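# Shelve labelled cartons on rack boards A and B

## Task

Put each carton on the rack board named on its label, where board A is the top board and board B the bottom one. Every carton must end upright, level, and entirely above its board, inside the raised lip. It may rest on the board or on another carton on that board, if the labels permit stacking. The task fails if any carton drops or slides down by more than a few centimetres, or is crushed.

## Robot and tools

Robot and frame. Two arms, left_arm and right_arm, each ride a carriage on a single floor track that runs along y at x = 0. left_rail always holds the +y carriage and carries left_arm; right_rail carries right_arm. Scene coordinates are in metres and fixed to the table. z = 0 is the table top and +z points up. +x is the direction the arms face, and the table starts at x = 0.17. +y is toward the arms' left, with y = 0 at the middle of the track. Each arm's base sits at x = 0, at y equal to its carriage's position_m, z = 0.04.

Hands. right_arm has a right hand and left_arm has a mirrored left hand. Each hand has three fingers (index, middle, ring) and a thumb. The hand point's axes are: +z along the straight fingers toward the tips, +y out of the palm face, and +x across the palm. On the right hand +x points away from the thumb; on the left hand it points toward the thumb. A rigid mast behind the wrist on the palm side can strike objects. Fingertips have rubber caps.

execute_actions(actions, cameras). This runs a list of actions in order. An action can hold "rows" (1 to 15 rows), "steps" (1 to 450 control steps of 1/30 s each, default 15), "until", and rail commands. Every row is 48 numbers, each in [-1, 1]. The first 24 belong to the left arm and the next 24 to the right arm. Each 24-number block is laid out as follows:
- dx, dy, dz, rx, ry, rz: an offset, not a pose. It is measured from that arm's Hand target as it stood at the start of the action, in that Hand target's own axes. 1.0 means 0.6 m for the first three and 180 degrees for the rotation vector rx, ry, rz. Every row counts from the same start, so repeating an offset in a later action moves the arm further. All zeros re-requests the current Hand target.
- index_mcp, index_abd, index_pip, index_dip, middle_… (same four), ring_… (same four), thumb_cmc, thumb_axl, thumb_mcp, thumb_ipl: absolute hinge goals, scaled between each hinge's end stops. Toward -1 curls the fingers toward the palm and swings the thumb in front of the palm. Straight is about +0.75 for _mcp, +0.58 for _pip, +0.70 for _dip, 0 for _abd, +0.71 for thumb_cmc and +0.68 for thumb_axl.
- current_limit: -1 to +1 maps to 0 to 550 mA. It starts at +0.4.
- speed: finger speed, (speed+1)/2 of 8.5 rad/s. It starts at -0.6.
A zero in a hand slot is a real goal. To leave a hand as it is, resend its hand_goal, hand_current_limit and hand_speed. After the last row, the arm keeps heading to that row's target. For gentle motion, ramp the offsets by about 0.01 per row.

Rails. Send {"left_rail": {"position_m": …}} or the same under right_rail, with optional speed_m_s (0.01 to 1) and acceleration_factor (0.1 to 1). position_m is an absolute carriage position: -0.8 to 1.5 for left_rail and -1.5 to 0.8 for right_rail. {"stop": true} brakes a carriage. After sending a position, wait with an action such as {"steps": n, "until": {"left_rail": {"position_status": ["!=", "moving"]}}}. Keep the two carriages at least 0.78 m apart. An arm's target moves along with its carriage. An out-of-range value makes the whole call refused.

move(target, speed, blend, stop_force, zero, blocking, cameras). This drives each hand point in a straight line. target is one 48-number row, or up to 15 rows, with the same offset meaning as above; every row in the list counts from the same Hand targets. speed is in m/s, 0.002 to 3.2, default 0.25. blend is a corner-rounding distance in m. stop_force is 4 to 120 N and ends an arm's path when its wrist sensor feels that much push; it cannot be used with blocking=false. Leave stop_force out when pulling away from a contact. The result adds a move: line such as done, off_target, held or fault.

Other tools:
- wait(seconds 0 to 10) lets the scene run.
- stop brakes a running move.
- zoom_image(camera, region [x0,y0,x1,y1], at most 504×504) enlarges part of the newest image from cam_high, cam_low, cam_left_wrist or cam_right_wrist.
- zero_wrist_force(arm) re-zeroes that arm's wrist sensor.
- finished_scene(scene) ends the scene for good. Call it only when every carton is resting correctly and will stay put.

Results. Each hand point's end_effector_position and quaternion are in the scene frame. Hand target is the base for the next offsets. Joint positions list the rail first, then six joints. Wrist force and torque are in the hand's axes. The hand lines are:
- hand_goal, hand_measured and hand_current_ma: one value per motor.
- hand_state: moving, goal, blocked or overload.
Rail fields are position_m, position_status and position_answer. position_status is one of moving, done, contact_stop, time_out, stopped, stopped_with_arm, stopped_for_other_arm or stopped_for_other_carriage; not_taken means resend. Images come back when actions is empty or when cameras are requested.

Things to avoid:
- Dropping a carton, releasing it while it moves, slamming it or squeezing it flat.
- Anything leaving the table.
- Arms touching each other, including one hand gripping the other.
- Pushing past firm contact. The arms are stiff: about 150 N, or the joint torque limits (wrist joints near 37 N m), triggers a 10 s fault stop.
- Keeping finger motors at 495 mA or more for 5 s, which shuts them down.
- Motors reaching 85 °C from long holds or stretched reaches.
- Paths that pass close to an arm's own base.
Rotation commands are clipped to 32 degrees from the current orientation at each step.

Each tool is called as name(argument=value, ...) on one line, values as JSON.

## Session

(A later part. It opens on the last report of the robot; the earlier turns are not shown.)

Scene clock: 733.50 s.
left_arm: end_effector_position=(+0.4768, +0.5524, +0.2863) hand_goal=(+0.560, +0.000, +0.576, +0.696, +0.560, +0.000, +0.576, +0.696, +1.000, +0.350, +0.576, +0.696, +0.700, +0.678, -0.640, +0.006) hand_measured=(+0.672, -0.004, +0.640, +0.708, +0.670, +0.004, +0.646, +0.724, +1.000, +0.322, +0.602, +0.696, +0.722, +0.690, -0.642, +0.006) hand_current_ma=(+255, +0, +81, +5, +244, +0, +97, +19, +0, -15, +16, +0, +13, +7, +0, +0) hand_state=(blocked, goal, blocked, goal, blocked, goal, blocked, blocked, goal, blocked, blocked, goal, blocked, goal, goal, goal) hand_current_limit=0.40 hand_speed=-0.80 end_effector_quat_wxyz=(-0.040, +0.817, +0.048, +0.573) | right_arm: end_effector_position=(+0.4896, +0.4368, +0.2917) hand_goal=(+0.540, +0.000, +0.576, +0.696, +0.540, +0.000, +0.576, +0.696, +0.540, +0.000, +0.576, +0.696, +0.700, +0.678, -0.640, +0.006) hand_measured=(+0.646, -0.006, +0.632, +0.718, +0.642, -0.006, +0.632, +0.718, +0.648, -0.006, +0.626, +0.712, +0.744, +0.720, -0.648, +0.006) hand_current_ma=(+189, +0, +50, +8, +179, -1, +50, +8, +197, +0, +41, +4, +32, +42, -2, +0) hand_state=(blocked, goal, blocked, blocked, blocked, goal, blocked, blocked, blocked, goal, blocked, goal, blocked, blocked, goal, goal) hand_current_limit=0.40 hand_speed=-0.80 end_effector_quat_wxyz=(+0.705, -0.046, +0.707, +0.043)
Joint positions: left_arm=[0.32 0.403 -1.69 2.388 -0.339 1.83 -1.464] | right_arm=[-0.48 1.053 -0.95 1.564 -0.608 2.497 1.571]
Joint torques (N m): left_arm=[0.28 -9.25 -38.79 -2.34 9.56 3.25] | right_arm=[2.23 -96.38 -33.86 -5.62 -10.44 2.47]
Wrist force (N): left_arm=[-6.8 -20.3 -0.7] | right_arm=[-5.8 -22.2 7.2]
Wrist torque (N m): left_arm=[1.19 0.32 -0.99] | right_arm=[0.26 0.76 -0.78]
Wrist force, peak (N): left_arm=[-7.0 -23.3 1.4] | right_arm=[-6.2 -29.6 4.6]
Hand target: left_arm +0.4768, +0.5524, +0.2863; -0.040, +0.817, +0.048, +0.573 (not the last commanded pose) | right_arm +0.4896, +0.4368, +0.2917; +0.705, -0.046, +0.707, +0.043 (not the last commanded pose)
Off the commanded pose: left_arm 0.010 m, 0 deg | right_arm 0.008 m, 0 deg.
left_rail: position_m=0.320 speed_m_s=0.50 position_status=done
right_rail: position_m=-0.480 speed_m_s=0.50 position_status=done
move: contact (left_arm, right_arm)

move(target=[0,0.002,0,0,0,0,0.56,0,0.576,0.696,0.56,0,0.576,0.696,1.0,0.35,0.576,0.696,0.70,0.678,-0.64,0.005,0.4,-0.8,0,0.003,0,0,0,0,0.54,0,0.576,0.696,0.54,0,0.576,0.696,0.54,0,0.576,0.696,0.70,0.678,-0.64,0.005,0.4,-0.8], speed=0.003)

wait(seconds=0.3)

Scene clock: 739.43 s.
left_arm: end_effector_position=(+0.4770, +0.5513, +0.2863) hand_goal=(+0.560, +0.000, +0.576, +0.696, +0.560, +0.000, +0.576, +0.696, +1.000, +0.350, +0.576, +0.696, +0.700, +0.678, -0.640, +0.006) hand_measured=(+0.684, +0.000, +0.638, +0.708, +0.680, +0.006, +0.648, +0.726, +1.000, +0.316, +0.608, +0.698, +0.760, +0.706, -0.640, +0.006) hand_current_ma=(+304, +0, +79, +4, +283, +1, +104, +21, +0, -22, +24, +0, +78, +29, +0, +0) hand_state=(blocked, goal, blocked, goal, blocked, goal, blocked, blocked, goal, blocked, blocked, goal, blocked, blocked, goal, goal) hand_current_limit=0.40 hand_speed=-0.80 end_effector_quat_wxyz=(-0.040, +0.817, +0.048, +0.573) | right_arm: end_effector_position=(+0.4894, +0.4385, +0.2917) hand_goal=(+0.540, +0.000, +0.576, +0.696, +0.540, +0.000, +0.576, +0.696, +0.540, +0.000, +0.576, +0.696, +0.700, +0.678, -0.640, +0.006) hand_measured=(+0.648, -0.006, +0.634, +0.718, +0.644, -0.006, +0.634, +0.718, +0.648, -0.006, +0.628, +0.712, +0.746, +0.722, -0.648, +0.006) hand_current_ma=(+198, +0, +51, +8, +184, -1, +51, +8, +200, +0, +41, +4, +36, +46, -2, +0) hand_state=(blocked, goal, blocked, blocked, blocked, goal, blocked, blocked, blocked, goal, blocked, goal, blocked, blocked, goal, goal) hand_current_limit=0.40 hand_speed=-0.80 end_effector_quat_wxyz=(+0.705, -0.046, +0.707, +0.043)
Joint positions: left_arm=[0.32 0.399 -1.692 2.39 -0.339 1.826 -1.466] | right_arm=[-0.48 1.055 -0.948 1.56 -0.606 2.498 1.571]
Joint torques (N m): left_arm=[-44.66 -36.24 -21.28 0.47 6.72 -0.98] | right_arm=[40.99 -68.31 -65.12 -2.06 -7.04 0.64]
Wrist force (N): left_arm=[-8.6 -48.8 3.8] | right_arm=[-8.8 -54.8 3.3]
Wrist torque (N m): left_arm=[-0.94 0.65 -1.75] | right_arm=[-1.19 1.13 -0.22]
Wrist force, peak (N): left_arm=[-8.5 -49.1 3.7] | right_arm=[-9.0 -55.0 3.2]
Hand target: left_arm +0.4770, +0.5513, +0.2863; -0.040, +0.817, +0.048, +0.573 | right_arm +0.4893, +0.4385, +0.2917; +0.705, -0.046, +0.707, +0.043
Off the commanded pose: left_arm 0.000 m, 0 deg | right_arm 0.000 m, 0 deg.
left_rail: position_m=0.320 speed_m_s=0.50 position_status=done
right_rail: position_m=-0.480 speed_m_s=0.50 position_status=done
move: done

Scene clock: 739.73 s.
left_arm: end_effector_position=(+0.4770, +0.5513, +0.2863) hand_goal=(+0.560, +0.000, +0.576, +0.696, +0.560, +0.000, +0.576, +0.696, +1.000, +0.350, +0.576, +0.696, +0.700, +0.678, -0.640, +0.006) hand_measured=(+0.684, +0.000, +0.638, +0.708, +0.680, +0.006, +0.648, +0.726, +1.000, +0.316, +0.608, +0.698, +0.762, +0.708, -0.640, +0.006) hand_current_ma=(+305, +0, +78, +4, +284, +1, +104, +21, +0, -22, +24, +0, +79, +29, +0, +0) hand_state=(blocked, goal, blocked, goal, blocked, goal, blocked, blocked, goal, blocked, blocked, goal, blocked, blocked, goal, goal) hand_current_limit=0.40 hand_speed=-0.80 end_effector_quat_wxyz=(-0.040, +0.817, +0.048, +0.573) | right_arm: end_effector_position=(+0.4893, +0.4385, +0.2917) hand_goal=(+0.540, +0.000, +0.576, +0.696, +0.540, +0.000, +0.576, +0.696, +0.540, +0.000, +0.576, +0.696, +0.700, +0.678, -0.640, +0.006) hand_measured=(+0.648, -0.006, +0.634, +0.718, +0.644, -0.006, +0.634, +0.718, +0.648, -0.006, +0.628, +0.712, +0.746, +0.722, -0.648, +0.006) hand_current_ma=(+198, +0, +51, +8, +184, -1, +51, +8, +201, +0, +41, +4, +36, +46, -2, +0) hand_state=(blocked, goal, blocked, blocked, blocked, goal, blocked, blocked, blocked, goal, blocked, goal, blocked, blocked, goal, goal) hand_current_limit=0.40 hand_speed=-0.80 end_effector_quat_wxyz=(+0.705, -0.046, +0.707, +0.043)
Joint positions: left_arm=[0.32 0.399 -1.692 2.39 -0.339 1.826 -1.466] | right_arm=[-0.48 1.055 -0.948 1.56 -0.606 2.498 1.571]
Joint torques (N m): left_arm=[-43.46 -37.18 -21.82 -0.21 6.94 -0.72] | right_arm=[41.75 -68.73 -65.06 -2.11 -7.41 0.65]
Wrist force (N): left_arm=[-8.5 -49.2 3.7] | right_arm=[-9.0 -54.7 3.9]
Wrist torque (N m): left_arm=[-0.96 0.62 -1.74] | right_arm=[-1.19 1.16 -0.22]
Wrist force, peak (N): left_arm=[-8.7 -49.5 3.6] | right_arm=[-9.0 -55.0 3.7]
Hand target: left_arm +0.4770, +0.5513, +0.2863; -0.040, +0.817, +0.048, +0.573 | right_arm +0.4893, +0.4385, +0.2917; +0.705, -0.046, +0.707, +0.043
Off the commanded pose: left_arm 0.000 m, 0 deg | right_arm 0.000 m, 0 deg.
left_rail: position_m=0.320 speed_m_s=0.50 position_status=done
right_rail: position_m=-0.480 speed_m_s=0.50 position_status=done
wait: 0.30 s

move(target=[0,0.0008,0,0,0,0,0.56,0,0.576,0.696,0.56,0,0.576,0.696,1.0,0.35,0.576,0.696,0.70,0.678,-0.64,0.005,0.4,-0.8,0,0.0008,0,0,0,0,0.54,0,0.576,0.696,0.54,0,0.576,0.696,0.54,0,0.576,0.696,0.70,0.678,-0.64,0.005,0.4,-0.8], speed=0.003)

wait(seconds=0.2)

move(target=[0.03134,-0.0001,-0.01132,0,0,0,0.56,0,0.576,0.696,0.56,0,0.576,0.696,1.0,0.35,0.576,0.696,0.70,0.678,-0.64,0.005,0.4,-0.8,-0.03333,0.0001,-0.00013,0,0,0,0.54,0,0.576,0.696,0.54,0,0.576,0.696,0.54,0,0.576,0.696,0.70,0.678,-0.64,0.005,0.4,-0.8], speed=0.02, cameras=["cam_high", "cam_right_wrist"])

Scene clock: 741.37 s.
left_arm: end_effector_position=(+0.4770, +0.5508, +0.2863) hand_goal=(+0.560, +0.000, +0.576, +0.696, +0.560, +0.000, +0.576, +0.696, +1.000, +0.350, +0.576, +0.696, +0.700, +0.678, -0.640, +0.006) hand_measured=(+0.688, -0.002, +0.632, +0.706, +0.684, +0.004, +0.642, +0.726, +1.000, +0.314, +0.612, +0.698, +0.776, +0.714, -0.636, +0.006) hand_current_ma=(+321, +0, +67, +3, +306, +1, +90, +21, +0, -24, +31, +0, +118, +42, +1, +0) hand_state=(blocked, goal, blocked, goal, blocked, goal, blocked, blocked, goal, blocked, blocked, goal, blocked, blocked, goal, goal) hand_current_limit=0.40 hand_speed=-0.80 end_effector_quat_wxyz=(-0.040, +0.817, +0.048, +0.573) | right_arm: end_effector_position=(+0.4893, +0.4390, +0.2917) hand_goal=(+0.540, +0.000, +0.576, +0.696, +0.540, +0.000, +0.576, +0.696, +0.540, +0.000, +0.576, +0.696, +0.700, +0.678, -0.640, +0.006) hand_measured=(+0.650, -0.006, +0.634, +0.718, +0.646, -0.006, +0.634, +0.718, +0.650, -0.006, +0.628, +0.712, +0.748, +0.724, -0.648, +0.006) hand_current_ma=(+207, +0, +53, +8, +190, -1, +53, +8, +204, +0, +42, +4, +37, +48, -2, +0) hand_state=(blocked, goal, blocked, blocked, blocked, goal, blocked, blocked, blocked, goal, blocked, goal, blocked, blocked, goal, goal) hand_current_limit=0.40 hand_speed=-0.80 end_effector_quat_wxyz=(+0.705, -0.046, +0.707, +0.043)
Joint positions: left_arm=[0.32 0.398 -1.693 2.39 -0.339 1.825 -1.466] | right_arm=[-0.48 1.055 -0.948 1.559 -0.606 2.499 1.571]
Joint torques (N m): left_arm=[-48.37 -38.22 -20.9 -2.38 7.73 -0.78] | right_arm=[43.89 -69.03 -67.64 -2.36 -7.84 1.52]
Wrist force (N): left_arm=[-8.5 -56.8 3.9] | right_arm=[-8.0 -61.6 3.1]
Wrist torque (N m): left_arm=[-1.39 0.35 -1.86] | right_arm=[-1.48 1.03 0.12]
Wrist force, peak (N): left_arm=[-8.6 -57.0 3.6] | right_arm=[-8.5 -61.8 3.1]
Hand target: left_arm +0.4770, +0.5508, +0.2863; -0.040, +0.817, +0.048, +0.573 | right_arm +0.4893, +0.4391, +0.2917; +0.705, -0.046, +0.707, +0.043
Off the commanded pose: left_arm 0.000 m, 0 deg | right_arm 0.000 m, 0 deg.
left_rail: position_m=0.320 speed_m_s=0.50 position_status=done
right_rail: position_m=-0.480 speed_m_s=0.50 position_status=done
move: done

Scene clock: 741.57 s.
left_arm: end_effector_position=(+0.4770, +0.5508, +0.2863) hand_goal=(+0.560, +0.000, +0.576, +0.696, +0.560, +0.000, +0.576, +0.696, +1.000, +0.350, +0.576, +0.696, +0.700, +0.678, -0.640, +0.006) hand_measured=(+0.688, -0.002, +0.632, +0.706, +0.684, +0.004, +0.642, +0.726, +1.000, +0.314, +0.612, +0.698, +0.776, +0.714, -0.636, +0.006) hand_current_ma=(+321, +0, +67, +3, +306, +1, +89, +21, +0, -24, +31, +0, +119, +42, +1, +0) hand_state=(blocked, goal, blocked, goal, blocked, goal, blocked, blocked, goal, blocked, blocked, goal, blocked, blocked, goal, goal) hand_current_limit=0.40 hand_speed=-0.80 end_effector_quat_wxyz=(-0.040, +0.817, +0.048, +0.573) | right_arm: end_effector_position=(+0.4893, +0.4390, +0.2917) hand_goal=(+0.540, +0.000, +0.576, +0.696, +0.540, +0.000, +0.576, +0.696, +0.540, +0.000, +0.576, +0.696, +0.700, +0.678, -0.640, +0.006) hand_measured=(+0.650, -0.006, +0.634, +0.718, +0.646, -0.006, +0.634, +0.718, +0.650, -0.006, +0.628, +0.712, +0.748, +0.724, -0.648, +0.006) hand_current_ma=(+207, +0, +53, +8, +190, -1, +52, +8, +204, +0, +42, +4, +37, +48, -2, +0) hand_state=(blocked, goal, blocked, blocked, blocked, goal, blocked, blocked, blocked, goal, blocked, goal, blocked, blocked, goal, goal) hand_current_limit=0.40 hand_speed=-0.80 end_effector_quat_wxyz=(+0.705, -0.046, +0.707, +0.043)
Joint positions: left_arm=[0.32 0.398 -1.693 2.39 -0.339 1.825 -1.466] | right_arm=[-0.48 1.055 -0.948 1.559 -0.606 2.499 1.571]
Joint torques (N m): left_arm=[-47.17 -36.66 -20.01 -2.88 7.87 -0.8] | right_arm=[44.45 -68.21 -67.83 -2.63 -8.07 1.85]
Wrist force (N): left_arm=[-8.7 -56.9 4.0] | right_arm=[-8.5 -62.3 2.6]
Wrist torque (N m): left_arm=[-1.40 0.36 -1.89] | right_arm=[-1.48 1.10 0.07]
Wrist force, peak (N): left_arm=[-8.7 -57.1 4.1] | right_arm=[-8.5 -62.3 2.6]
Hand target: left_arm +0.4770, +0.5508, +0.2863; -0.040, +0.817, +0.048, +0.573 | right_arm +0.4893, +0.4391, +0.2917; +0.705, -0.046, +0.707, +0.043
Off the commanded pose: left_arm 0.000 m, 0 deg | right_arm 0.000 m, 0 deg.
left_rail: position_m=0.320 speed_m_s=0.50 position_status=done
right_rail: position_m=-0.480 speed_m_s=0.50 position_status=done
wait: 0.20 s

Scene clock: 742.90 s.
left_arm: end_effector_position=(+0.4771, +0.5506, +0.3062) hand_goal=(+0.560, +0.000, +0.576, +0.696, +0.560, +0.000, +0.576, +0.696, +1.000, +0.350, +0.576, +0.696, +0.700, +0.678, -0.640, +0.006) hand_measured=(+0.688, -0.012, +0.632, +0.706, +0.686, -0.004, +0.640, +0.726, +1.000, +0.306, +0.612, +0.698, +0.784, +0.718, -0.634, +0.006) hand_current_ma=(+323, -3, +64, +3, +313, +0, +82, +21, +0, -33, +31, +0, +143, +49, +3, +0) hand_state=(blocked, goal, blocked, goal, blocked, goal, blocked, blocked, goal, blocked, blocked, goal, blocked, blocked, goal, goal) hand_current_limit=0.40 hand_speed=-0.80 end_effector_quat_wxyz=(-0.040, +0.817, +0.048, +0.573) | right_arm: end_effector_position=(+0.4892, +0.4392, +0.3116) hand_goal=(+0.540, +0.000, +0.576, +0.696, +0.540, +0.000, +0.576, +0.696, +0.540, +0.000, +0.576, +0.696, +0.700, +0.678, -0.640, +0.006) hand_measured=(+0.652, -0.008, +0.636, +0.718, +0.646, -0.008, +0.634, +0.718, +0.650, -0.008, +0.628, +0.712, +0.748, +0.724, -0.648, +0.006) hand_current_ma=(+216, -1, +54, +8, +195, -1, +53, +8, +204, -1, +42, +4, +38, +51, -2, +0) hand_state=(blocked, goal, blocked, blocked, blocked, goal, blocked, blocked, blocked, goal, blocked, goal, blocked, blocked, goal, goal) hand_current_limit=0.40 hand_speed=-0.80 end_effector_quat_wxyz=(+0.705, -0.046, +0.707, +0.043)
Joint positions: left_arm=[0.32 0.397 -1.723 2.37 -0.288 1.824 -1.466] | right_arm=[-0.48 1.055 -0.966 1.549 -0.577 2.499 1.571]
Joint torques (N m): left_arm=[-46.77 -37.45 -38.58 2.52 7.59 -0.84] | right_arm=[43.97 -98.75 -71.85 -3.03 -7.28 -2.8]
Wrist force (N): left_arm=[-8.6 -54.3 2.0] | right_arm=[0.6 -56.6 5.2]
Wrist torque (N m): left_arm=[-1.15 -0.43 -1.81] | right_arm=[-1.18 0.90 0.61]
Wrist force, peak (N): left_arm=[-9.0 -57.3 4.4] | right_arm=[-8.2 -62.1 3.1]
Hand target: left_arm +0.4771, +0.5506, +0.3063; -0.040, +0.817, +0.048, +0.573 | right_arm +0.4892, +0.4392, +0.3117; +0.705, -0.046, +0.707, +0.043
Off the commanded pose: left_arm 0.000 m, 0 deg | right_arm 0.000 m, 0 deg.
left_rail: position_m=0.320 speed_m_s=0.50 position_status=done
right_rail: position_m=-0.480 speed_m_s=0.50 position_status=done
move: done
Images, in order (width x height): cam_high 672x504, cam_right_wrist 672x504.

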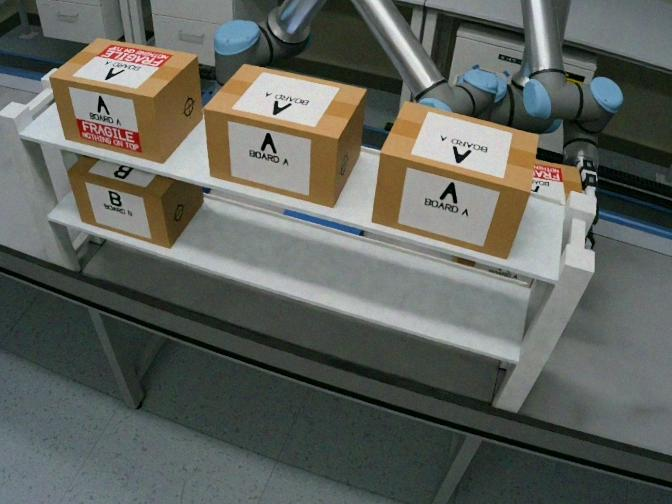

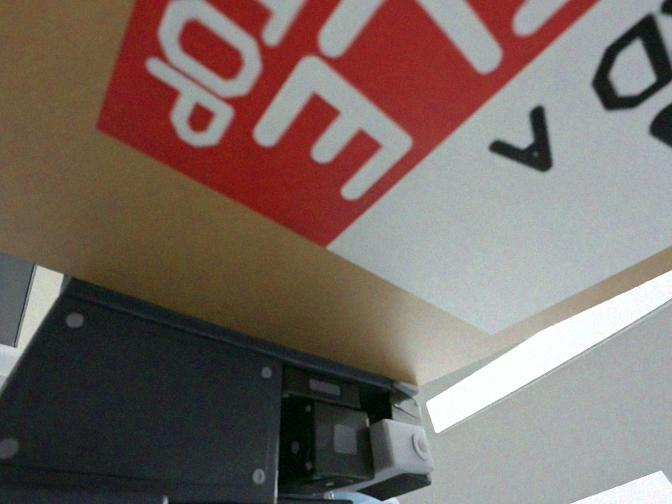

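move(target=[0.1567,-0.0013,-0.0566,0,0,0,0.56,0,0.576,0.696,0.56,0,0.576,0.696,1.0,0.35,0.576,0.696,0.70,0.678,-0.64,0.005,0.4,-0.8,-0.1667,-0.0003,-0.0007,0,0,0,0.54,0,0.576,0.696,0.54,0,0.576,0.696,0.54,0,0.576,0.696,0.70,0.678,-0.64,0.005,0.4,-0.8], speed=0.04, cameras=["cam_high", "cam_low"])

Scene clock: 746.93 s.
left_arm: end_effector_position=(+0.4771, +0.5504, +0.4062) hand_goal=(+0.560, +0.000, +0.576, +0.696, +0.560, +0.000, +0.576, +0.696, +1.000, +0.350, +0.576, +0.696, +0.700, +0.678, -0.640, +0.006) hand_measured=(+0.690, -0.012, +0.630, +0.706, +0.690, -0.004, +0.636, +0.726, +1.000, +0.306, +0.614, +0.698, +0.792, +0.720, -0.630, +0.006) hand_current_ma=(+331, -3, +59, +3, +326, +0, +75, +21, +0, -34, +33, +0, +163, +56, +4, +0) hand_state=(blocked, goal, blocked, goal, blocked, goal, blocked, blocked, goal, blocked, blocked, goal, blocked, blocked, goal, goal) hand_current_limit=0.40 hand_speed=-0.80 end_effector_quat_wxyz=(-0.040, +0.817, +0.048, +0.573) | right_arm: end_effector_position=(+0.4891, +0.4394, +0.4116) hand_goal=(+0.540, +0.000, +0.576, +0.696, +0.540, +0.000, +0.576, +0.696, +0.540, +0.000, +0.576, +0.696, +0.700, +0.678, -0.640, +0.006) hand_measured=(+0.652, -0.008, +0.636, +0.718, +0.648, -0.008, +0.634, +0.718, +0.650, -0.008, +0.628, +0.712, +0.748, +0.726, -0.648, +0.006) hand_current_ma=(+216, -1, +54, +8, +195, -1, +53, +8, +205, -1, +42, +4, +38, +52, -2, +0) hand_state=(blocked, goal, blocked, blocked, blocked, goal, blocked, blocked, blocked, goal, blocked, goal, blocked, blocked, goal, goal) hand_current_limit=0.40 hand_speed=-0.80 end_effector_quat_wxyz=(+0.705, -0.046, +0.707, +0.043)
Joint positions: left_arm=[0.32 0.396 -1.835 2.25 -0.056 1.824 -1.466] | right_arm=[-0.48 1.055 -1.045 1.48 -0.429 2.499 1.571]
Joint torques (N m): left_arm=[-51.69 -36.51 -42.48 4.29 8.96 0.61] | right_arm=[47.77 -89.71 -74.94 -3.73 -8.61 -2.16]
Wrist force (N): left_arm=[-8.1 -64.0 3.1] | right_arm=[0.8 -66.0 3.9]
Wrist torque (N m): left_arm=[-1.59 -0.33 -2.04] | right_arm=[-1.69 0.99 0.87]
Wrist force, peak (N): left_arm=[-8.4 -64.2 3.1] | right_arm=[0.8 -66.5 4.0]
Hand target: left_arm +0.4771, +0.5504, +0.4062; -0.040, +0.817, +0.048, +0.573 | right_arm +0.4891, +0.4394, +0.4117; +0.705, -0.046, +0.707, +0.043
Off the commanded pose: left_arm 0.000 m, 0 deg | right_arm 0.000 m, 0 deg.
left_rail: position_m=0.320 speed_m_s=0.50 position_status=done
right_rail: position_m=-0.480 speed_m_s=0.50 position_status=done
move: done
Images, in order (width x height): cam_high 672x504, cam_low 672x504.

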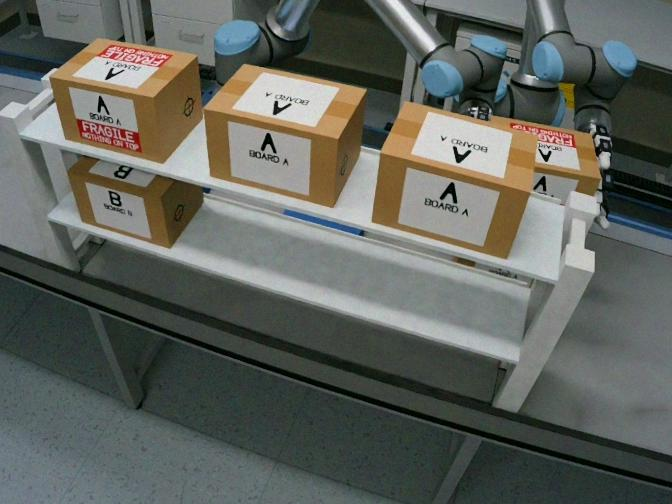

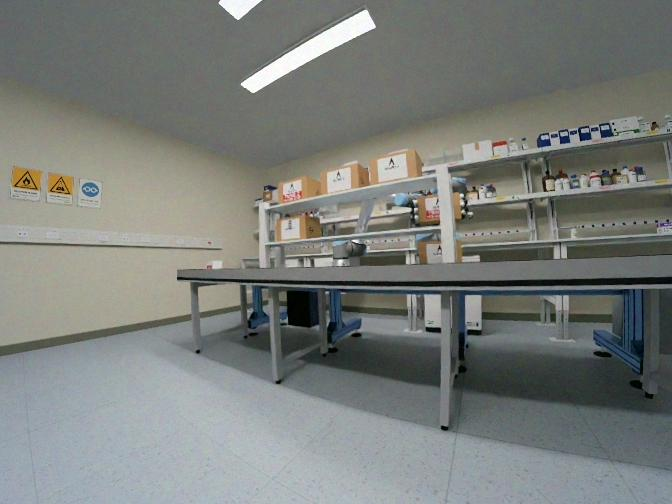

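zoom_image(camera="cam_low", region=[380, 140, 500, 270])

Scaled by 3.877 from the camera's 672x504 image, which has a finer 960x720 frame.

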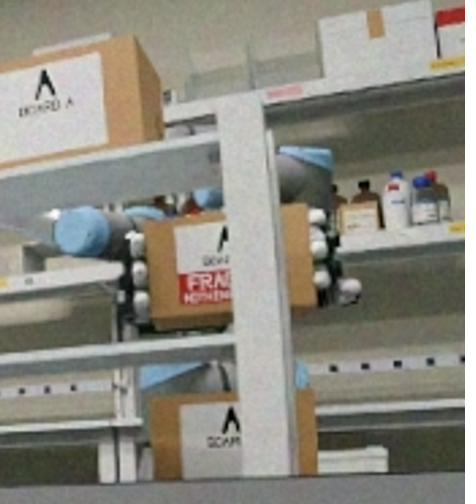

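move(target=[0.3040,-0.0034,-0.1098,0,0,0,0.56,0,0.576,0.696,0.56,0,0.576,0.696,1.0,0.35,0.576,0.696,0.70,0.678,-0.64,0.005,0.4,-0.8,-0.3233,-0.0013,-0.0013,0,0,0,0.54,0,0.576,0.696,0.54,0,0.576,0.696,0.54,0,0.576,0.696,0.70,0.678,-0.64,0.005,0.4,-0.8], speed=0.045)

Scene clock: 752.57 s.
left_arm: end_effector_position=(+0.4771, +0.5505, +0.6001) hand_goal=(+0.560, +0.000, +0.576, +0.696, +0.560, +0.000, +0.576, +0.696, +1.000, +0.350, +0.576, +0.696, +0.700, +0.678, -0.640, +0.006) hand_measured=(+0.690, -0.012, +0.628, +0.706, +0.690, -0.004, +0.636, +0.726, +1.000, +0.306, +0.614, +0.698, +0.792, +0.720, -0.630, +0.006) hand_current_ma=(+331, -3, +59, +3, +327, +0, +75, +21, +0, -34, +34, +0, +167, +56, +4, +0) hand_state=(blocked, goal, blocked, goal, blocked, goal, blocked, blocked, goal, blocked, blocked, goal, blocked, blocked, goal, goal) hand_current_limit=0.40 hand_speed=-0.80 end_effector_quat_wxyz=(-0.040, +0.817, +0.048, +0.573) | right_arm: end_effector_position=(+0.4890, +0.4394, +0.6056) hand_goal=(+0.540, +0.000, +0.576, +0.696, +0.540, +0.000, +0.576, +0.696, +0.540, +0.000, +0.576, +0.696, +0.700, +0.678, -0.640, +0.006) hand_measured=(+0.652, -0.008, +0.636, +0.718, +0.648, -0.008, +0.634, +0.718, +0.650, -0.008, +0.628, +0.712, +0.748, +0.726, -0.648, +0.006) hand_current_ma=(+216, -1, +54, +8, +196, -1, +53, +8, +207, -1, +42, +4, +38, +52, -2, +0) hand_state=(blocked, goal, blocked, blocked, blocked, goal, blocked, blocked, blocked, goal, blocked, goal, blocked, blocked, goal, goal) hand_current_limit=0.40 hand_speed=-0.80 end_effector_quat_wxyz=(+0.705, -0.046, +0.707, +0.043)
Joint positions: left_arm=[0.32 0.397 -1.917 1.954 0.321 1.824 -1.466] | right_arm=[-0.48 1.055 -1.135 1.261 -0.121 2.499 1.571]
Joint torques (N m): left_arm=[-21.54 -34.19 -51 4.36 18.45 5.42] | right_arm=[49.89 -75.79 -70.85 -3.75 -9.6 -0.44]
Wrist force (N): left_arm=[-7.2 -71.2 3.3] | right_arm=[1.8 -73.1 3.1]
Wrist torque (N m): left_arm=[-2.14 -0.33 -2.24] | right_arm=[-2.05 1.01 1.06]
Wrist force, peak (N): left_arm=[-7.3 -71.4 3.1] | right_arm=[1.5 -73.4 3.6]
Hand target: left_arm +0.4771, +0.5505, +0.6002; -0.040, +0.817, +0.048, +0.573 | right_arm +0.4890, +0.4394, +0.6057; +0.705, -0.046, +0.707, +0.043
Off the commanded pose: left_arm 0.000 m, 0 deg | right_arm 0.000 m, 0 deg.
left_rail: position_m=0.320 speed_m_s=0.50 position_status=done
right_rail: position_m=-0.480 speed_m_s=0.50 position_status=done
move: done

move(target=[0.3040,-0.0038,-0.1098,0,0,0,0.56,0,0.576,0.696,0.56,0,0.576,0.696,1.0,0.35,0.576,0.696,0.70,0.678,-0.64,0.005,0.4,-0.8,-0.3233,-0.0017,-0.0013,0,0,0,0.54,0,0.576,0.696,0.54,0,0.576,0.696,0.54,0,0.576,0.696,0.70,0.678,-0.64,0.005,0.4,-0.8], speed=0.045, cameras=["cam_high"])

Scene clock: 757.87 s.
left_arm: end_effector_position=(+0.4771, +0.5508, +0.7941) hand_goal=(+0.560, +0.000, +0.576, +0.696, +0.560, +0.000, +0.576, +0.696, +1.000, +0.350, +0.576, +0.696, +0.700, +0.678, -0.640, +0.006) hand_measured=(+0.690, -0.012, +0.628, +0.706, +0.690, -0.004, +0.636, +0.726, +1.000, +0.306, +0.614, +0.698, +0.792, +0.720, -0.630, +0.006) hand_current_ma=(+331, -3, +59, +3, +327, +0, +75, +21, +0, -34, +34, +0, +167, +56, +4, +0) hand_state=(blocked, goal, blocked, goal, blocked, goal, blocked, blocked, goal, blocked, blocked, goal, blocked, blocked, goal, goal) hand_current_limit=0.40 hand_speed=-0.80 end_effector_quat_wxyz=(-0.040, +0.817, +0.048, +0.573) | right_arm: end_effector_position=(+0.4889, +0.4392, +0.7996) hand_goal=(+0.540, +0.000, +0.576, +0.696, +0.540, +0.000, +0.576, +0.696, +0.540, +0.000, +0.576, +0.696, +0.700, +0.678, -0.640, +0.006) hand_measured=(+0.652, -0.008, +0.636, +0.718, +0.648, -0.010, +0.634, +0.718, +0.652, -0.008, +0.628, +0.712, +0.748, +0.726, -0.648, +0.006) hand_current_ma=(+216, -1, +55, +8, +198, -1, +53, +8, +211, -1, +42, +4, +38, +52, -2, +0) hand_state=(blocked, goal, blocked, blocked, blocked, goal, blocked, blocked, blocked, goal, blocked, goal, blocked, blocked, goal, goal) hand_current_limit=0.40 hand_speed=-0.80 end_effector_quat_wxyz=(+0.705, -0.046, +0.707, +0.043)
Joint positions: left_arm=[0.32 0.398 -1.876 1.584 0.651 1.825 -1.466] | right_arm=[-0.48 1.055 -1.118 0.895 0.229 2.499 1.571]
Joint torques (N m): left_arm=[-15.72 -12.63 -52.11 4.17 16.52 6.07] | right_arm=[26.62 -49.22 -59.47 -3.99 -14.86 2.17]
Wrist force (N): left_arm=[-7.4 -57.7 0.7] | right_arm=[1.9 -59.8 5.7]
Wrist torque (N m): left_arm=[-1.51 -0.20 -2.03] | right_arm=[-1.36 1.17 0.60]
Wrist force, peak (N): left_arm=[-7.3 -71.8 3.1] | right_arm=[1.5 -73.5 3.3]
Hand target: left_arm +0.4771, +0.5508, +0.7941; -0.040, +0.817, +0.048, +0.573 | right_arm +0.4889, +0.4392, +0.7997; +0.705, -0.046, +0.707, +0.043
Off the commanded pose: left_arm 0.000 m, 0 deg | right_arm 0.000 m, 0 deg.
left_rail: position_m=0.320 speed_m_s=0.50 position_status=done
right_rail: position_m=-0.480 speed_m_s=0.50 position_status=done
move: done
Images, in order (width x height): cam_high 672x504.

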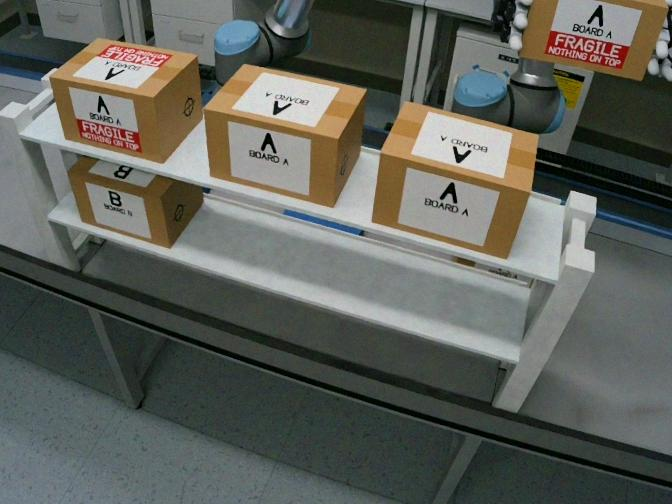

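move(target=[0.01202,0.26709,0.02506,-0.03395,0.00038,0.01226,0.56,0,0.576,0.696,0.56,0,0.576,0.696,1.0,0.35,0.576,0.696,0.70,0.678,-0.64,0.005,0.4,-0.8,0.00102,-0.26447,0.00616,0.03611,0.00015,0.00014,0.54,0,0.576,0.696,0.54,0,0.576,0.696,0.54,0,0.576,0.696,0.70,0.678,-0.64,0.005,0.4,-0.8], speed=0.04, cameras=["cam_high"])

Scene clock: 764.83 s.
left_arm: end_effector_position=(+0.5133, +0.3938, +0.7942) hand_goal=(+0.560, +0.000, +0.576, +0.696, +0.560, +0.000, +0.576, +0.696, +1.000, +0.350, +0.576, +0.696, +0.700, +0.678, -0.640, +0.006) hand_measured=(+0.694, -0.010, +0.628, +0.704, +0.690, -0.002, +0.636, +0.726, +1.000, +0.306, +0.616, +0.700, +0.794, +0.720, -0.630, +0.006) hand_current_ma=(+352, -2, +59, +2, +330, +0, +75, +21, +0, -34, +35, +0, +171, +57, +5, +0) hand_state=(blocked, goal, blocked, goal, blocked, goal, blocked, blocked, goal, blocked, blocked, goal, blocked, blocked, goal, goal) hand_current_limit=0.40 hand_speed=-0.80 end_effector_quat_wxyz=(-0.007, +0.818, +0.001, +0.575) | right_arm: end_effector_position=(+0.5127, +0.2823, +0.7997) hand_goal=(+0.540, +0.000, +0.576, +0.696, +0.540, +0.000, +0.576, +0.696, +0.540, +0.000, +0.576, +0.696, +0.700, +0.678, -0.640, +0.006) hand_measured=(+0.652, -0.022, +0.636, +0.718, +0.648, -0.022, +0.634, +0.718, +0.652, -0.020, +0.628, +0.712, +0.748, +0.726, -0.648, +0.006) hand_current_ma=(+213, -6, +55, +8, +200, -6, +54, +8, +213, -5, +42, +4, +38, +52, -2, +0) hand_state=(blocked, blocked, blocked, blocked, blocked, blocked, blocked, blocked, blocked, goal, blocked, goal, blocked, blocked, goal, goal) hand_current_limit=0.40 hand_speed=-0.80 end_effector_quat_wxyz=(+0.706, -0.006, +0.708, +0.003)
Joint positions: left_arm=[0.32 -0.069 -1.97 1.641 0.677 1.493 -1.588] | right_arm=[-0.48 0.951 -1.343 1.201 0.147 2.508 1.572]
Joint torques (N m): left_arm=[-66.12 -20.79 -33.88 2.47 12.63 0.9] | right_arm=[22.35 -34.95 -43.09 -14.44 -24.58 -2.4]
Wrist force (N): left_arm=[-1.8 -93.7 10.0] | right_arm=[4.8 -93.6 -3.4]
Wrist torque (N m): left_arm=[-3.80 -0.12 -2.65] | right_arm=[-4.17 1.24 1.21]
Wrist force, peak (N): left_arm=[-1.8 -94.0 9.9] | right_arm=[4.6 -93.9 -3.7]
Hand target: left_arm +0.5133, +0.3938, +0.7942; -0.007, +0.818, +0.001, +0.574 | right_arm +0.5127, +0.2822, +0.7997; +0.706, -0.006, +0.708, +0.003
Off the commanded pose: left_arm 0.000 m, 0 deg | right_arm 0.000 m, 0 deg.
left_rail: position_m=0.320 speed_m_s=0.50 position_status=done
right_rail: position_m=-0.480 speed_m_s=0.50 position_status=done
move: done
Images, in order (width x height): cam_high 672x504.

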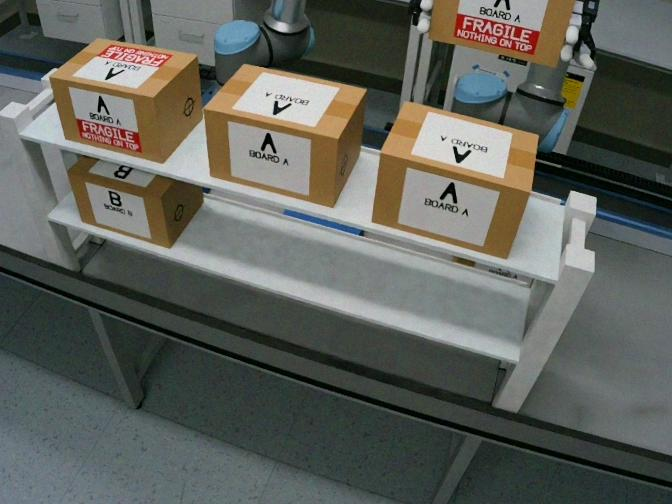

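move(target=[0.08413,0.0012,0.23262,0,0,0,0.56,0,0.576,0.696,0.56,0,0.576,0.696,1.0,0.35,0.576,0.696,0.70,0.678,-0.64,0.005,0.4,-0.8,-0.00062,-0.00435,0.24742,0,0,0,0.54,0,0.576,0.696,0.54,0,0.576,0.696,0.54,0,0.576,0.696,0.70,0.678,-0.64,0.005,0.4,-0.8], speed=0.05)

Scene clock: 770.23 s.
left_arm: end_effector_position=(+0.6617, +0.3946, +0.7942) hand_goal=(+0.560, +0.000, +0.576, +0.696, +0.560, +0.000, +0.576, +0.696, +1.000, +0.350, +0.576, +0.696, +0.700, +0.678, -0.640, +0.006) hand_measured=(+0.694, -0.010, +0.628, +0.704, +0.690, -0.002, +0.636, +0.726, +1.000, +0.306, +0.616, +0.700, +0.794, +0.720, -0.630, +0.006) hand_current_ma=(+353, -2, +59, +2, +330, +0, +75, +21, +0, -34, +35, +0, +171, +57, +5, +0) hand_state=(blocked, goal, blocked, goal, blocked, goal, blocked, blocked, goal, blocked, blocked, goal, blocked, blocked, goal, goal) hand_current_limit=0.40 hand_speed=-0.80 end_effector_quat_wxyz=(-0.007, +0.818, +0.001, +0.574) | right_arm: end_effector_position=(+0.6611, +0.2816, +0.7995) hand_goal=(+0.540, +0.000, +0.576, +0.696, +0.540, +0.000, +0.576, +0.696, +0.540, +0.000, +0.576, +0.696, +0.700, +0.678, -0.640, +0.006) hand_measured=(+0.652, -0.022, +0.636, +0.718, +0.648, -0.024, +0.634, +0.718, +0.652, -0.022, +0.628, +0.712, +0.748, +0.726, -0.648, +0.006) hand_current_ma=(+212, -6, +55, +8, +200, -7, +54, +8, +213, -6, +42, +4, +38, +52, -2, +0) hand_state=(blocked, blocked, blocked, blocked, blocked, blocked, blocked, blocked, blocked, blocked, blocked, goal, blocked, blocked, goal, goal) hand_current_limit=0.40 hand_speed=-0.80 end_effector_quat_wxyz=(+0.706, -0.006, +0.708, +0.003)
Joint positions: left_arm=[0.32 -0.042 -1.731 1.475 0.603 1.518 -1.579] | right_arm=[-0.48 0.796 -1.221 1.042 0.183 2.353 1.57]
Joint torques (N m): left_arm=[-16.65 -19.74 -49.25 -6.11 14.67 5.16] | right_arm=[13.55 -47.41 -60.17 -3.41 -15.15 -4.1]
Wrist force (N): left_arm=[-7.4 -45.1 5.3] | right_arm=[0.6 -48.3 1.0]
Wrist torque (N m): left_arm=[-0.85 0.06 -1.95] | right_arm=[-1.50 1.38 0.41]
Wrist force, peak (N): left_arm=[-1.6 -94.1 9.9] | right_arm=[5.1 -94.1 -3.1]
Hand target: left_arm +0.6617, +0.3946, +0.7942; -0.007, +0.818, +0.001, +0.574 | right_arm +0.6612, +0.2816, +0.7995; +0.706, -0.006, +0.708, +0.003
Off the commanded pose: left_arm 0.000 m, 0 deg | right_arm 0.000 m, 0 deg.
left_rail: position_m=0.320 speed_m_s=0.50 position_status=done
right_rail: position_m=-0.480 speed_m_s=0.50 position_status=done
move: done

move(target=[0.08328,0.00327,0.23027,0,0,0,0.56,0,0.576,0.696,0.56,0,0.576,0.696,1.0,0.35,0.576,0.696,0.70,0.678,-0.64,0.005,0.4,-0.8,-0.00061,-0.00222,0.24492,0,0,0,0.54,0,0.576,0.696,0.54,0,0.576,0.696,0.54,0,0.576,0.696,0.70,0.678,-0.64,0.005,0.4,-0.8], speed=0.05, cameras=["cam_high"])

Scene clock: 774.17 s.
left_arm: end_effector_position=(+0.8086, +0.3941, +0.7942) hand_goal=(+0.560, +0.000, +0.576, +0.696, +0.560, +0.000, +0.576, +0.696, +1.000, +0.350, +0.576, +0.696, +0.700, +0.678, -0.640, +0.006) hand_measured=(+0.694, -0.010, +0.628, +0.704, +0.690, -0.002, +0.636, +0.726, +1.000, +0.306, +0.616, +0.700, +0.794, +0.720, -0.630, +0.006) hand_current_ma=(+353, -2, +59, +2, +333, +0, +75, +21, +0, -34, +36, +0, +171, +57, +5, +0) hand_state=(blocked, goal, blocked, goal, blocked, goal, blocked, blocked, goal, blocked, blocked, goal, blocked, blocked, goal, goal) hand_current_limit=0.40 hand_speed=-0.80 end_effector_quat_wxyz=(-0.007, +0.818, +0.001, +0.575) | right_arm: end_effector_position=(+0.8081, +0.2822, +0.7994) hand_goal=(+0.540, +0.000, +0.576, +0.696, +0.540, +0.000, +0.576, +0.696, +0.540, +0.000, +0.576, +0.696, +0.700, +0.678, -0.640, +0.006) hand_measured=(+0.652, -0.022, +0.636, +0.718, +0.648, -0.024, +0.634, +0.718, +0.652, -0.022, +0.628, +0.712, +0.748, +0.726, -0.648, +0.006) hand_current_ma=(+212, -6, +55, +8, +200, -7, +54, +8, +213, -6, +42, +4, +38, +52, -2, +0) hand_state=(blocked, blocked, blocked, blocked, blocked, blocked, blocked, blocked, blocked, blocked, blocked, goal, blocked, blocked, goal, goal) hand_current_limit=0.40 hand_speed=-0.80 end_effector_quat_wxyz=(+0.706, -0.006, +0.708, +0.003)
Joint positions: left_arm=[0.32 -0.032 -1.49 1.245 0.592 1.528 -1.576] | right_arm=[-0.48 0.675 -1.043 0.781 0.266 2.233 1.569]
Joint torques (N m): left_arm=[-38.81 -37.57 -52.22 1.92 18.88 6.31] | right_arm=[30.61 -56.33 -58.28 -4.43 -18.96 -3.11]
Wrist force (N): left_arm=[-5.4 -65.4 8.4] | right_arm=[1.6 -67.0 -1.5]
Wrist torque (N m): left_arm=[-1.98 -0.21 -2.29] | right_arm=[-2.65 1.14 0.87]
Wrist force, peak (N): left_arm=[-5.4 -65.4 8.4] | right_arm=[1.6 -67.4 -1.5]
Hand target: left_arm +0.8087, +0.3941, +0.7942; -0.007, +0.818, +0.001, +0.574 | right_arm +0.8081, +0.2823, +0.7994; +0.706, -0.006, +0.708, +0.003
Off the commanded pose: left_arm 0.000 m, 0 deg | right_arm 0.000 m, 0 deg.
left_rail: position_m=0.320 speed_m_s=0.50 position_status=done
right_rail: position_m=-0.480 speed_m_s=0.50 position_status=done
move: done
Images, in order (width x height): cam_high 672x504.

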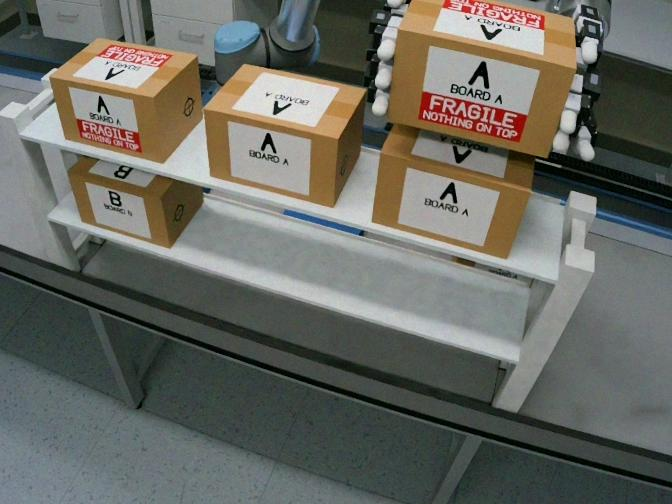

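zoom_image(camera="cam_high", region=[360, 100, 600, 270])

Scaled by 2.100 from the camera's 672x504 image, which has a finer 960x720 frame.

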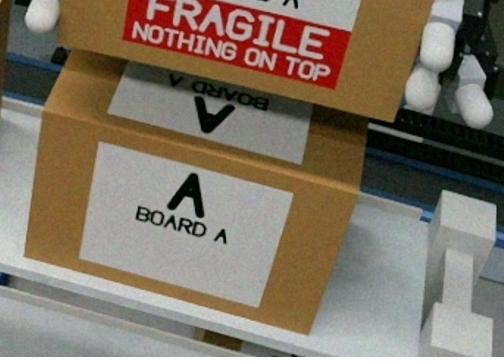

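zoom_image(camera="cam_high", region=[500, 130, 570, 200])

zoom_image(camera="cam_high", region=[360, 90, 430, 160])

Scaled by 7.200 from the camera's 672x504 image, which has a finer 960x720 frame.

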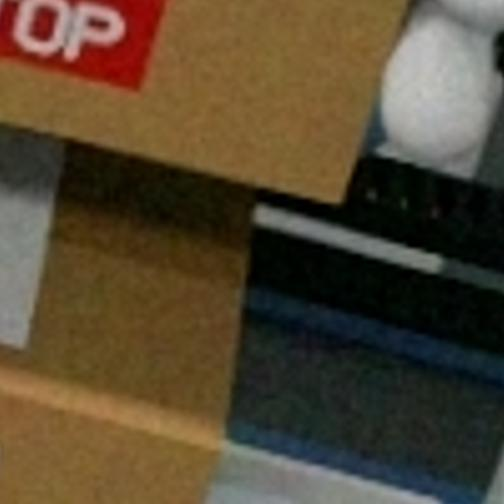

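Scaled by 7.200 from the camera's 672x504 image, which has a finer 960x720 frame.

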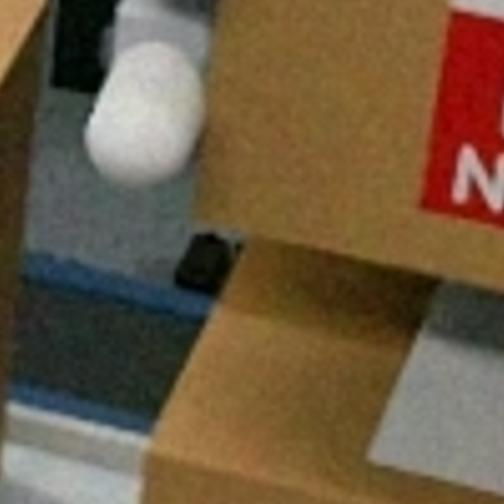

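move(target=[-0.07106,0.00487,0.02373,-0.01044,0.00011,0.00377,0.56,0,0.576,0.696,0.56,0,0.576,0.696,1.0,0.35,0.576,0.696,0.70,0.678,-0.64,0.005,0.4,-0.8,0.07502,-0.00356,-0.00812,0.01111,0.00005,0.00003,0.54,0,0.576,0.696,0.54,0,0.576,0.696,0.54,0,0.576,0.696,0.70,0.678,-0.64,0.005,0.4,-0.8], speed=0.025, cameras=["cam_high", "cam_low"])

zoom_image(camera="cam_high", region=[500, 140, 570, 210])

zoom_image(camera="cam_high", region=[360, 100, 430, 170])

Scene clock: 782.90 s.
left_arm: end_effector_position=(+0.8076, +0.3916, +0.7493) hand_goal=(+0.560, +0.000, +0.576, +0.696, +0.560, +0.000, +0.576, +0.696, +1.000, +0.350, +0.576, +0.696, +0.700, +0.678, -0.640, +0.006) hand_measured=(+0.696, -0.010, +0.628, +0.704, +0.692, -0.002, +0.636, +0.726, +1.000, +0.306, +0.618, +0.700, +0.794, +0.722, -0.630, +0.006) hand_current_ma=(+355, -2, +59, +2, +335, +0, +75, +21, +0, -34, +38, +0, +171, +58, +5, +0) hand_state=(blocked, goal, blocked, goal, blocked, goal, blocked, blocked, goal, blocked, blocked, goal, blocked, blocked, goal, goal) hand_current_limit=0.40 hand_speed=-0.80 end_effector_quat_wxyz=(+0.003, +0.818, -0.013, +0.575) | right_arm: end_effector_position=(+0.8031, +0.2799, +0.7545) hand_goal=(+0.540, +0.000, +0.576, +0.696, +0.540, +0.000, +0.576, +0.696, +0.540, +0.000, +0.576, +0.696, +0.700, +0.678, -0.640, +0.006) hand_measured=(+0.652, -0.022, +0.636, +0.718, +0.648, -0.024, +0.634, +0.718, +0.652, -0.022, +0.628, +0.712, +0.748, +0.726, -0.648, +0.006) hand_current_ma=(+212, -6, +55, +8, +200, -7, +54, +8, +213, -6, +42, +4, +38, +52, -2, +0) hand_state=(blocked, blocked, blocked, blocked, blocked, blocked, blocked, blocked, blocked, blocked, blocked, goal, blocked, blocked, goal, goal) hand_current_limit=0.40 hand_speed=-0.80 end_effector_quat_wxyz=(+0.706, +0.006, +0.708, -0.009)
Joint positions: left_arm=[0.32 -0.022 -1.5 1.336 0.511 1.57 -1.56] | right_arm=[-0.48 0.687 -1.064 0.894 0.174 2.279 1.57]
Joint torques (N m): left_arm=[-39.18 -64.24 -35.68 -5.49 18.93 6.55] | right_arm=[55.28 -78.85 -40.9 -11.4 -7.84 0.13]
Wrist force (N): left_arm=[-5.4 -66.6 8.4] | right_arm=[1.9 -68.1 -1.6]
Wrist torque (N m): left_arm=[-2.06 -0.14 -2.31] | right_arm=[-2.66 1.21 0.84]
Wrist force, peak (N): left_arm=[-5.0 -69.6 8.8] | right_arm=[1.8 -71.1 -1.8]
Hand target: left_arm +0.8076, +0.3916, +0.7493; +0.003, +0.818, -0.013, +0.575 | right_arm +0.8031, +0.2799, +0.7544; +0.706, +0.006, +0.708, -0.009
Off the commanded pose: left_arm 0.000 m, 0 deg | right_arm 0.000 m, 0 deg.
left_rail: position_m=0.320 speed_m_s=0.50 position_status=done
right_rail: position_m=-0.480 speed_m_s=0.50 position_status=done
move: done
Images, in order (width x height): cam_high 672x504, cam_low 672x504.

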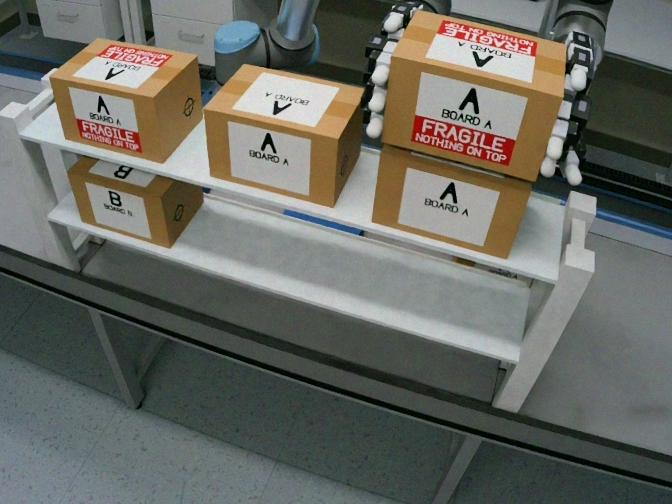

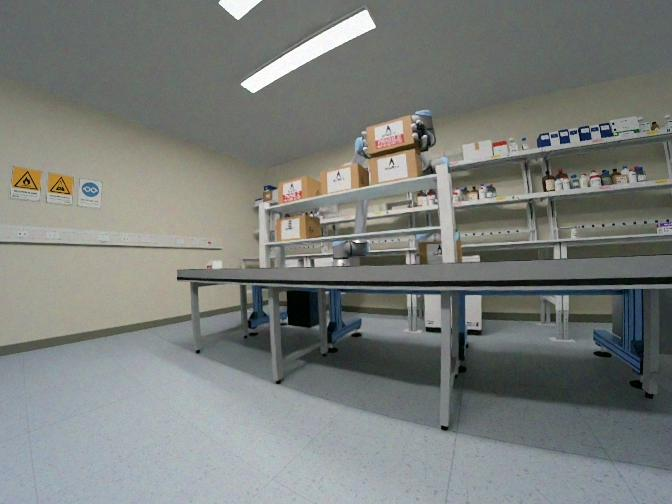

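Scaled by 7.200 from the camera's 672x504 image, which has a finer 960x720 frame.

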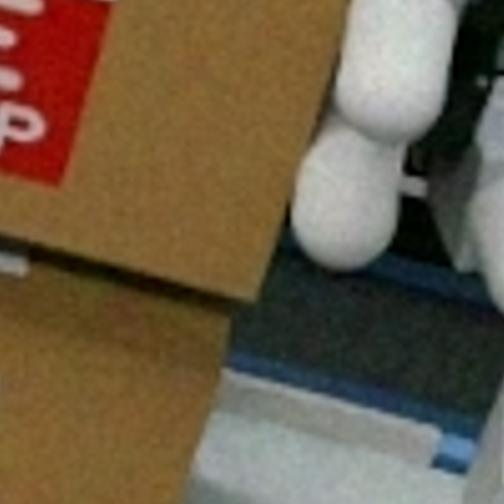

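Scaled by 7.200 from the camera's 672x504 image, which has a finer 960x720 frame.

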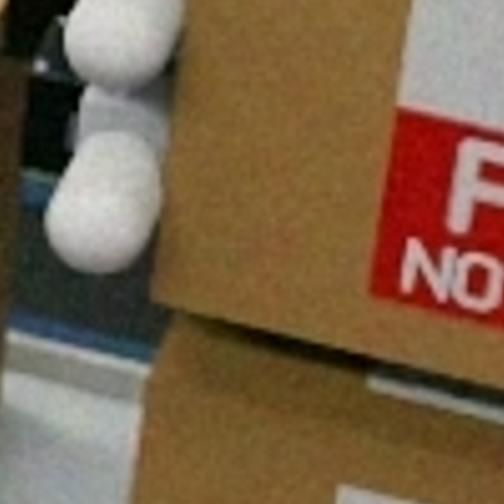

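move(target=[-0.01906,0.00041,-0.00376,0,0,0,0.56,0,0.576,0.696,0.56,0,0.576,0.696,1.0,0.35,0.576,0.696,0.70,0.678,-0.64,0.005,0.4,-0.8,0.01669,-0.00014,-0.00995,0,0,0,0.54,0,0.576,0.696,0.54,0,0.576,0.696,0.54,0,0.576,0.696,0.70,0.678,-0.64,0.005,0.4,-0.8], speed=0.015)

move(target=[-0.0392,0.00042,0.01411,0,0,0,0.56,0,0.576,0.696,0.56,0,0.576,0.696,1.0,0.35,0.576,0.696,0.70,0.678,-0.64,0.005,0.4,-0.8,0.04166,0.00018,0.00011,0,0,0,0.54,0,0.576,0.696,0.54,0,0.576,0.696,0.54,0,0.576,0.696,0.70,0.678,-0.64,0.005,0.4,-0.8], speed=0.006, stop_force=9, cameras=["cam_high", "cam_low"])

zoom_image(camera="cam_high", region=[360, 100, 600, 270])

Scene clock: 786.47 s.
left_arm: end_effector_position=(+0.8016, +0.3916, +0.7393) hand_goal=(+0.560, +0.000, +0.576, +0.696, +0.560, +0.000, +0.576, +0.696, +1.000, +0.350, +0.576, +0.696, +0.700, +0.678, -0.640, +0.006) hand_measured=(+0.696, -0.010, +0.628, +0.704, +0.692, -0.002, +0.636, +0.726, +1.000, +0.306, +0.618, +0.700, +0.794, +0.722, -0.630, +0.006) hand_current_ma=(+355, -2, +59, +2, +335, +0, +75, +21, +0, -34, +38, +0, +171, +58, +5, +0) hand_state=(blocked, goal, blocked, goal, blocked, goal, blocked, blocked, goal, blocked, blocked, goal, blocked, blocked, goal, goal) hand_current_limit=0.40 hand_speed=-0.80 end_effector_quat_wxyz=(+0.003, +0.818, -0.013, +0.575) | right_arm: end_effector_position=(+0.7971, +0.2799, +0.7445) hand_goal=(+0.540, +0.000, +0.576, +0.696, +0.540, +0.000, +0.576, +0.696, +0.540, +0.000, +0.576, +0.696, +0.700, +0.678, -0.640, +0.006) hand_measured=(+0.652, -0.022, +0.636, +0.718, +0.648, -0.024, +0.634, +0.718, +0.652, -0.022, +0.628, +0.712, +0.748, +0.726, -0.648, +0.006) hand_current_ma=(+212, -6, +55, +8, +200, -7, +54, +8, +213, -6, +42, +4, +38, +52, -2, +0) hand_state=(blocked, blocked, blocked, blocked, blocked, blocked, blocked, blocked, blocked, blocked, blocked, goal, blocked, blocked, goal, goal) hand_current_limit=0.40 hand_speed=-0.80 end_effector_quat_wxyz=(+0.706, +0.006, +0.708, -0.009)
Joint positions: left_arm=[0.32 -0.022 -1.512 1.367 0.492 1.57 -1.56] | right_arm=[-0.48 0.691 -1.075 0.929 0.151 2.283 1.57]
Joint torques (N m): left_arm=[-70.76 -63.59 -36.65 -5.05 9.45 1.24] | right_arm=[54.22 -77.58 -41.38 -11.47 -7.68 -0.69]
Wrist force (N): left_arm=[-5.1 -65.8 8.3] | right_arm=[1.7 -67.7 -1.9]
Wrist torque (N m): left_arm=[-1.94 -0.20 -2.26] | right_arm=[-2.70 1.20 0.83]
Wrist force, peak (N): left_arm=[-5.3 -66.7 8.4] | right_arm=[1.8 -68.4 -1.1]
Hand target: left_arm +0.8016, +0.3916, +0.7393; +0.003, +0.818, -0.013, +0.575 | right_arm +0.7971, +0.2799, +0.7444; +0.706, +0.006, +0.708, -0.009
Off the commanded pose: left_arm 0.000 m, 0 deg | right_arm 0.000 m, 0 deg.
left_rail: position_m=0.320 speed_m_s=0.50 position_status=done
right_rail: position_m=-0.480 speed_m_s=0.50 position_status=done
move: done

Scene clock: 790.37 s.
left_arm: end_effector_position=(+0.8015, +0.3916, +0.7223) hand_goal=(+0.560, +0.000, +0.576, +0.696, +0.560, +0.000, +0.576, +0.696, +1.000, +0.350, +0.576, +0.696, +0.700, +0.678, -0.640, +0.006) hand_measured=(+0.696, -0.002, +0.628, +0.704, +0.692, +0.004, +0.636, +0.726, +1.000, +0.306, +0.618, +0.700, +0.794, +0.722, -0.630, +0.006) hand_current_ma=(+355, +0, +59, +2, +335, +0, +75, +21, +0, -34, +38, +1, +171, +58, +5, +0) hand_state=(blocked, goal, blocked, goal, blocked, goal, blocked, blocked, goal, blocked, blocked, goal, blocked, blocked, goal, goal) hand_current_limit=0.40 hand_speed=-0.80 end_effector_quat_wxyz=(+0.003, +0.818, -0.013, +0.575) | right_arm: end_effector_position=(+0.7971, +0.2799, +0.7281) hand_goal=(+0.540, +0.000, +0.576, +0.696, +0.540, +0.000, +0.576, +0.696, +0.540, +0.000, +0.576, +0.696, +0.700, +0.678, -0.640, +0.006) hand_measured=(+0.652, -0.018, +0.636, +0.718, +0.648, -0.018, +0.634, +0.718, +0.652, -0.016, +0.628, +0.712, +0.748, +0.726, -0.648, +0.006) hand_current_ma=(+212, -4, +55, +8, +200, -4, +54, +8, +213, -3, +42, +4, +38, +52, -2, +0) hand_state=(blocked, goal, blocked, blocked, blocked, goal, blocked, blocked, blocked, goal, blocked, goal, blocked, blocked, goal, goal) hand_current_limit=0.40 hand_speed=-0.80 end_effector_quat_wxyz=(+0.706, +0.006, +0.708, -0.009)
Joint positions: left_arm=[0.32 -0.022 -1.516 1.401 0.462 1.57 -1.56] | right_arm=[-0.48 0.691 -1.08 0.965 0.119 2.284 1.57]
Joint torques (N m): left_arm=[-71.5 -35.79 -49.46 2.81 9.62 0.5] | right_arm=[52.19 -53.31 -60.09 -3.66 -8.55 1.41]
Wrist force (N): left_arm=[-2.2 -67.2 5.7] | right_arm=[-2.1 -69.3 1.4]
Wrist torque (N m): left_arm=[-2.49 -0.02 -2.34] | right_arm=[-2.93 0.43 0.15]
Wrist force, peak (N): left_arm=[1.4 -71.3 0.9] | right_arm=[-2.1 -69.3 1.4]
Hand target: left_arm +0.8016, +0.3916, +0.7223; +0.003, +0.818, -0.013, +0.575 (not the last commanded pose) | right_arm +0.7971, +0.2799, +0.7281; +0.706, +0.006, +0.708, -0.009 (not the last commanded pose)
Off the commanded pose: left_arm 0.008 m, 0 deg | right_arm 0.009 m, 0 deg.
left_rail: position_m=0.320 speed_m_s=0.50 position_status=done
right_rail: position_m=-0.480 speed_m_s=0.50 position_status=done
move: contact (left_arm, right_arm)
Images, in order (width x height): cam_high 672x504, cam_low 672x504.

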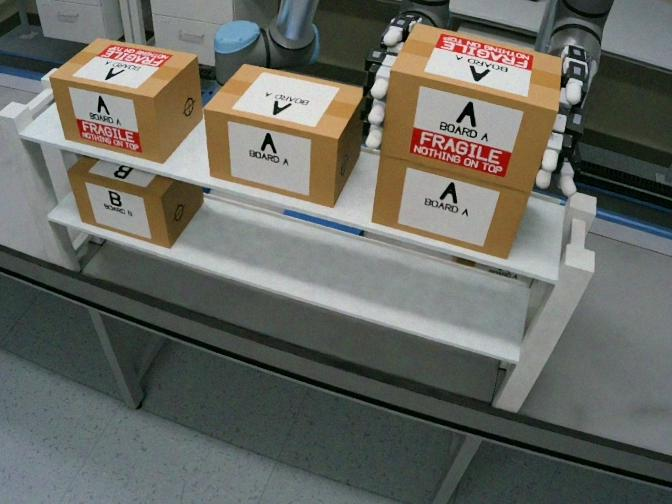

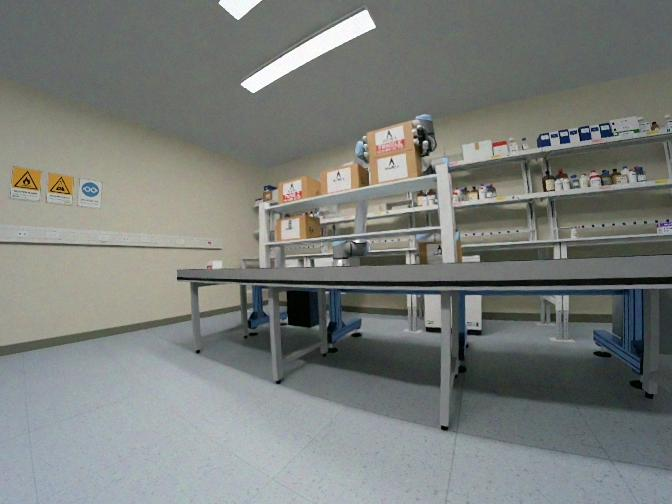

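Scaled by 2.100 from the camera's 672x504 image, which has a finer 960x720 frame.

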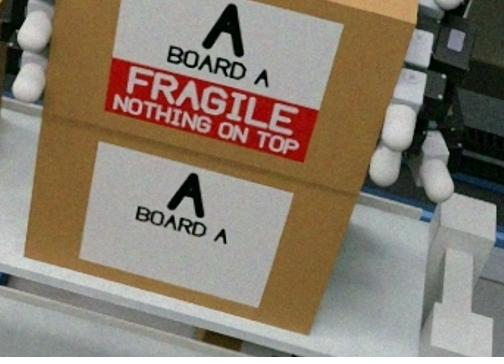

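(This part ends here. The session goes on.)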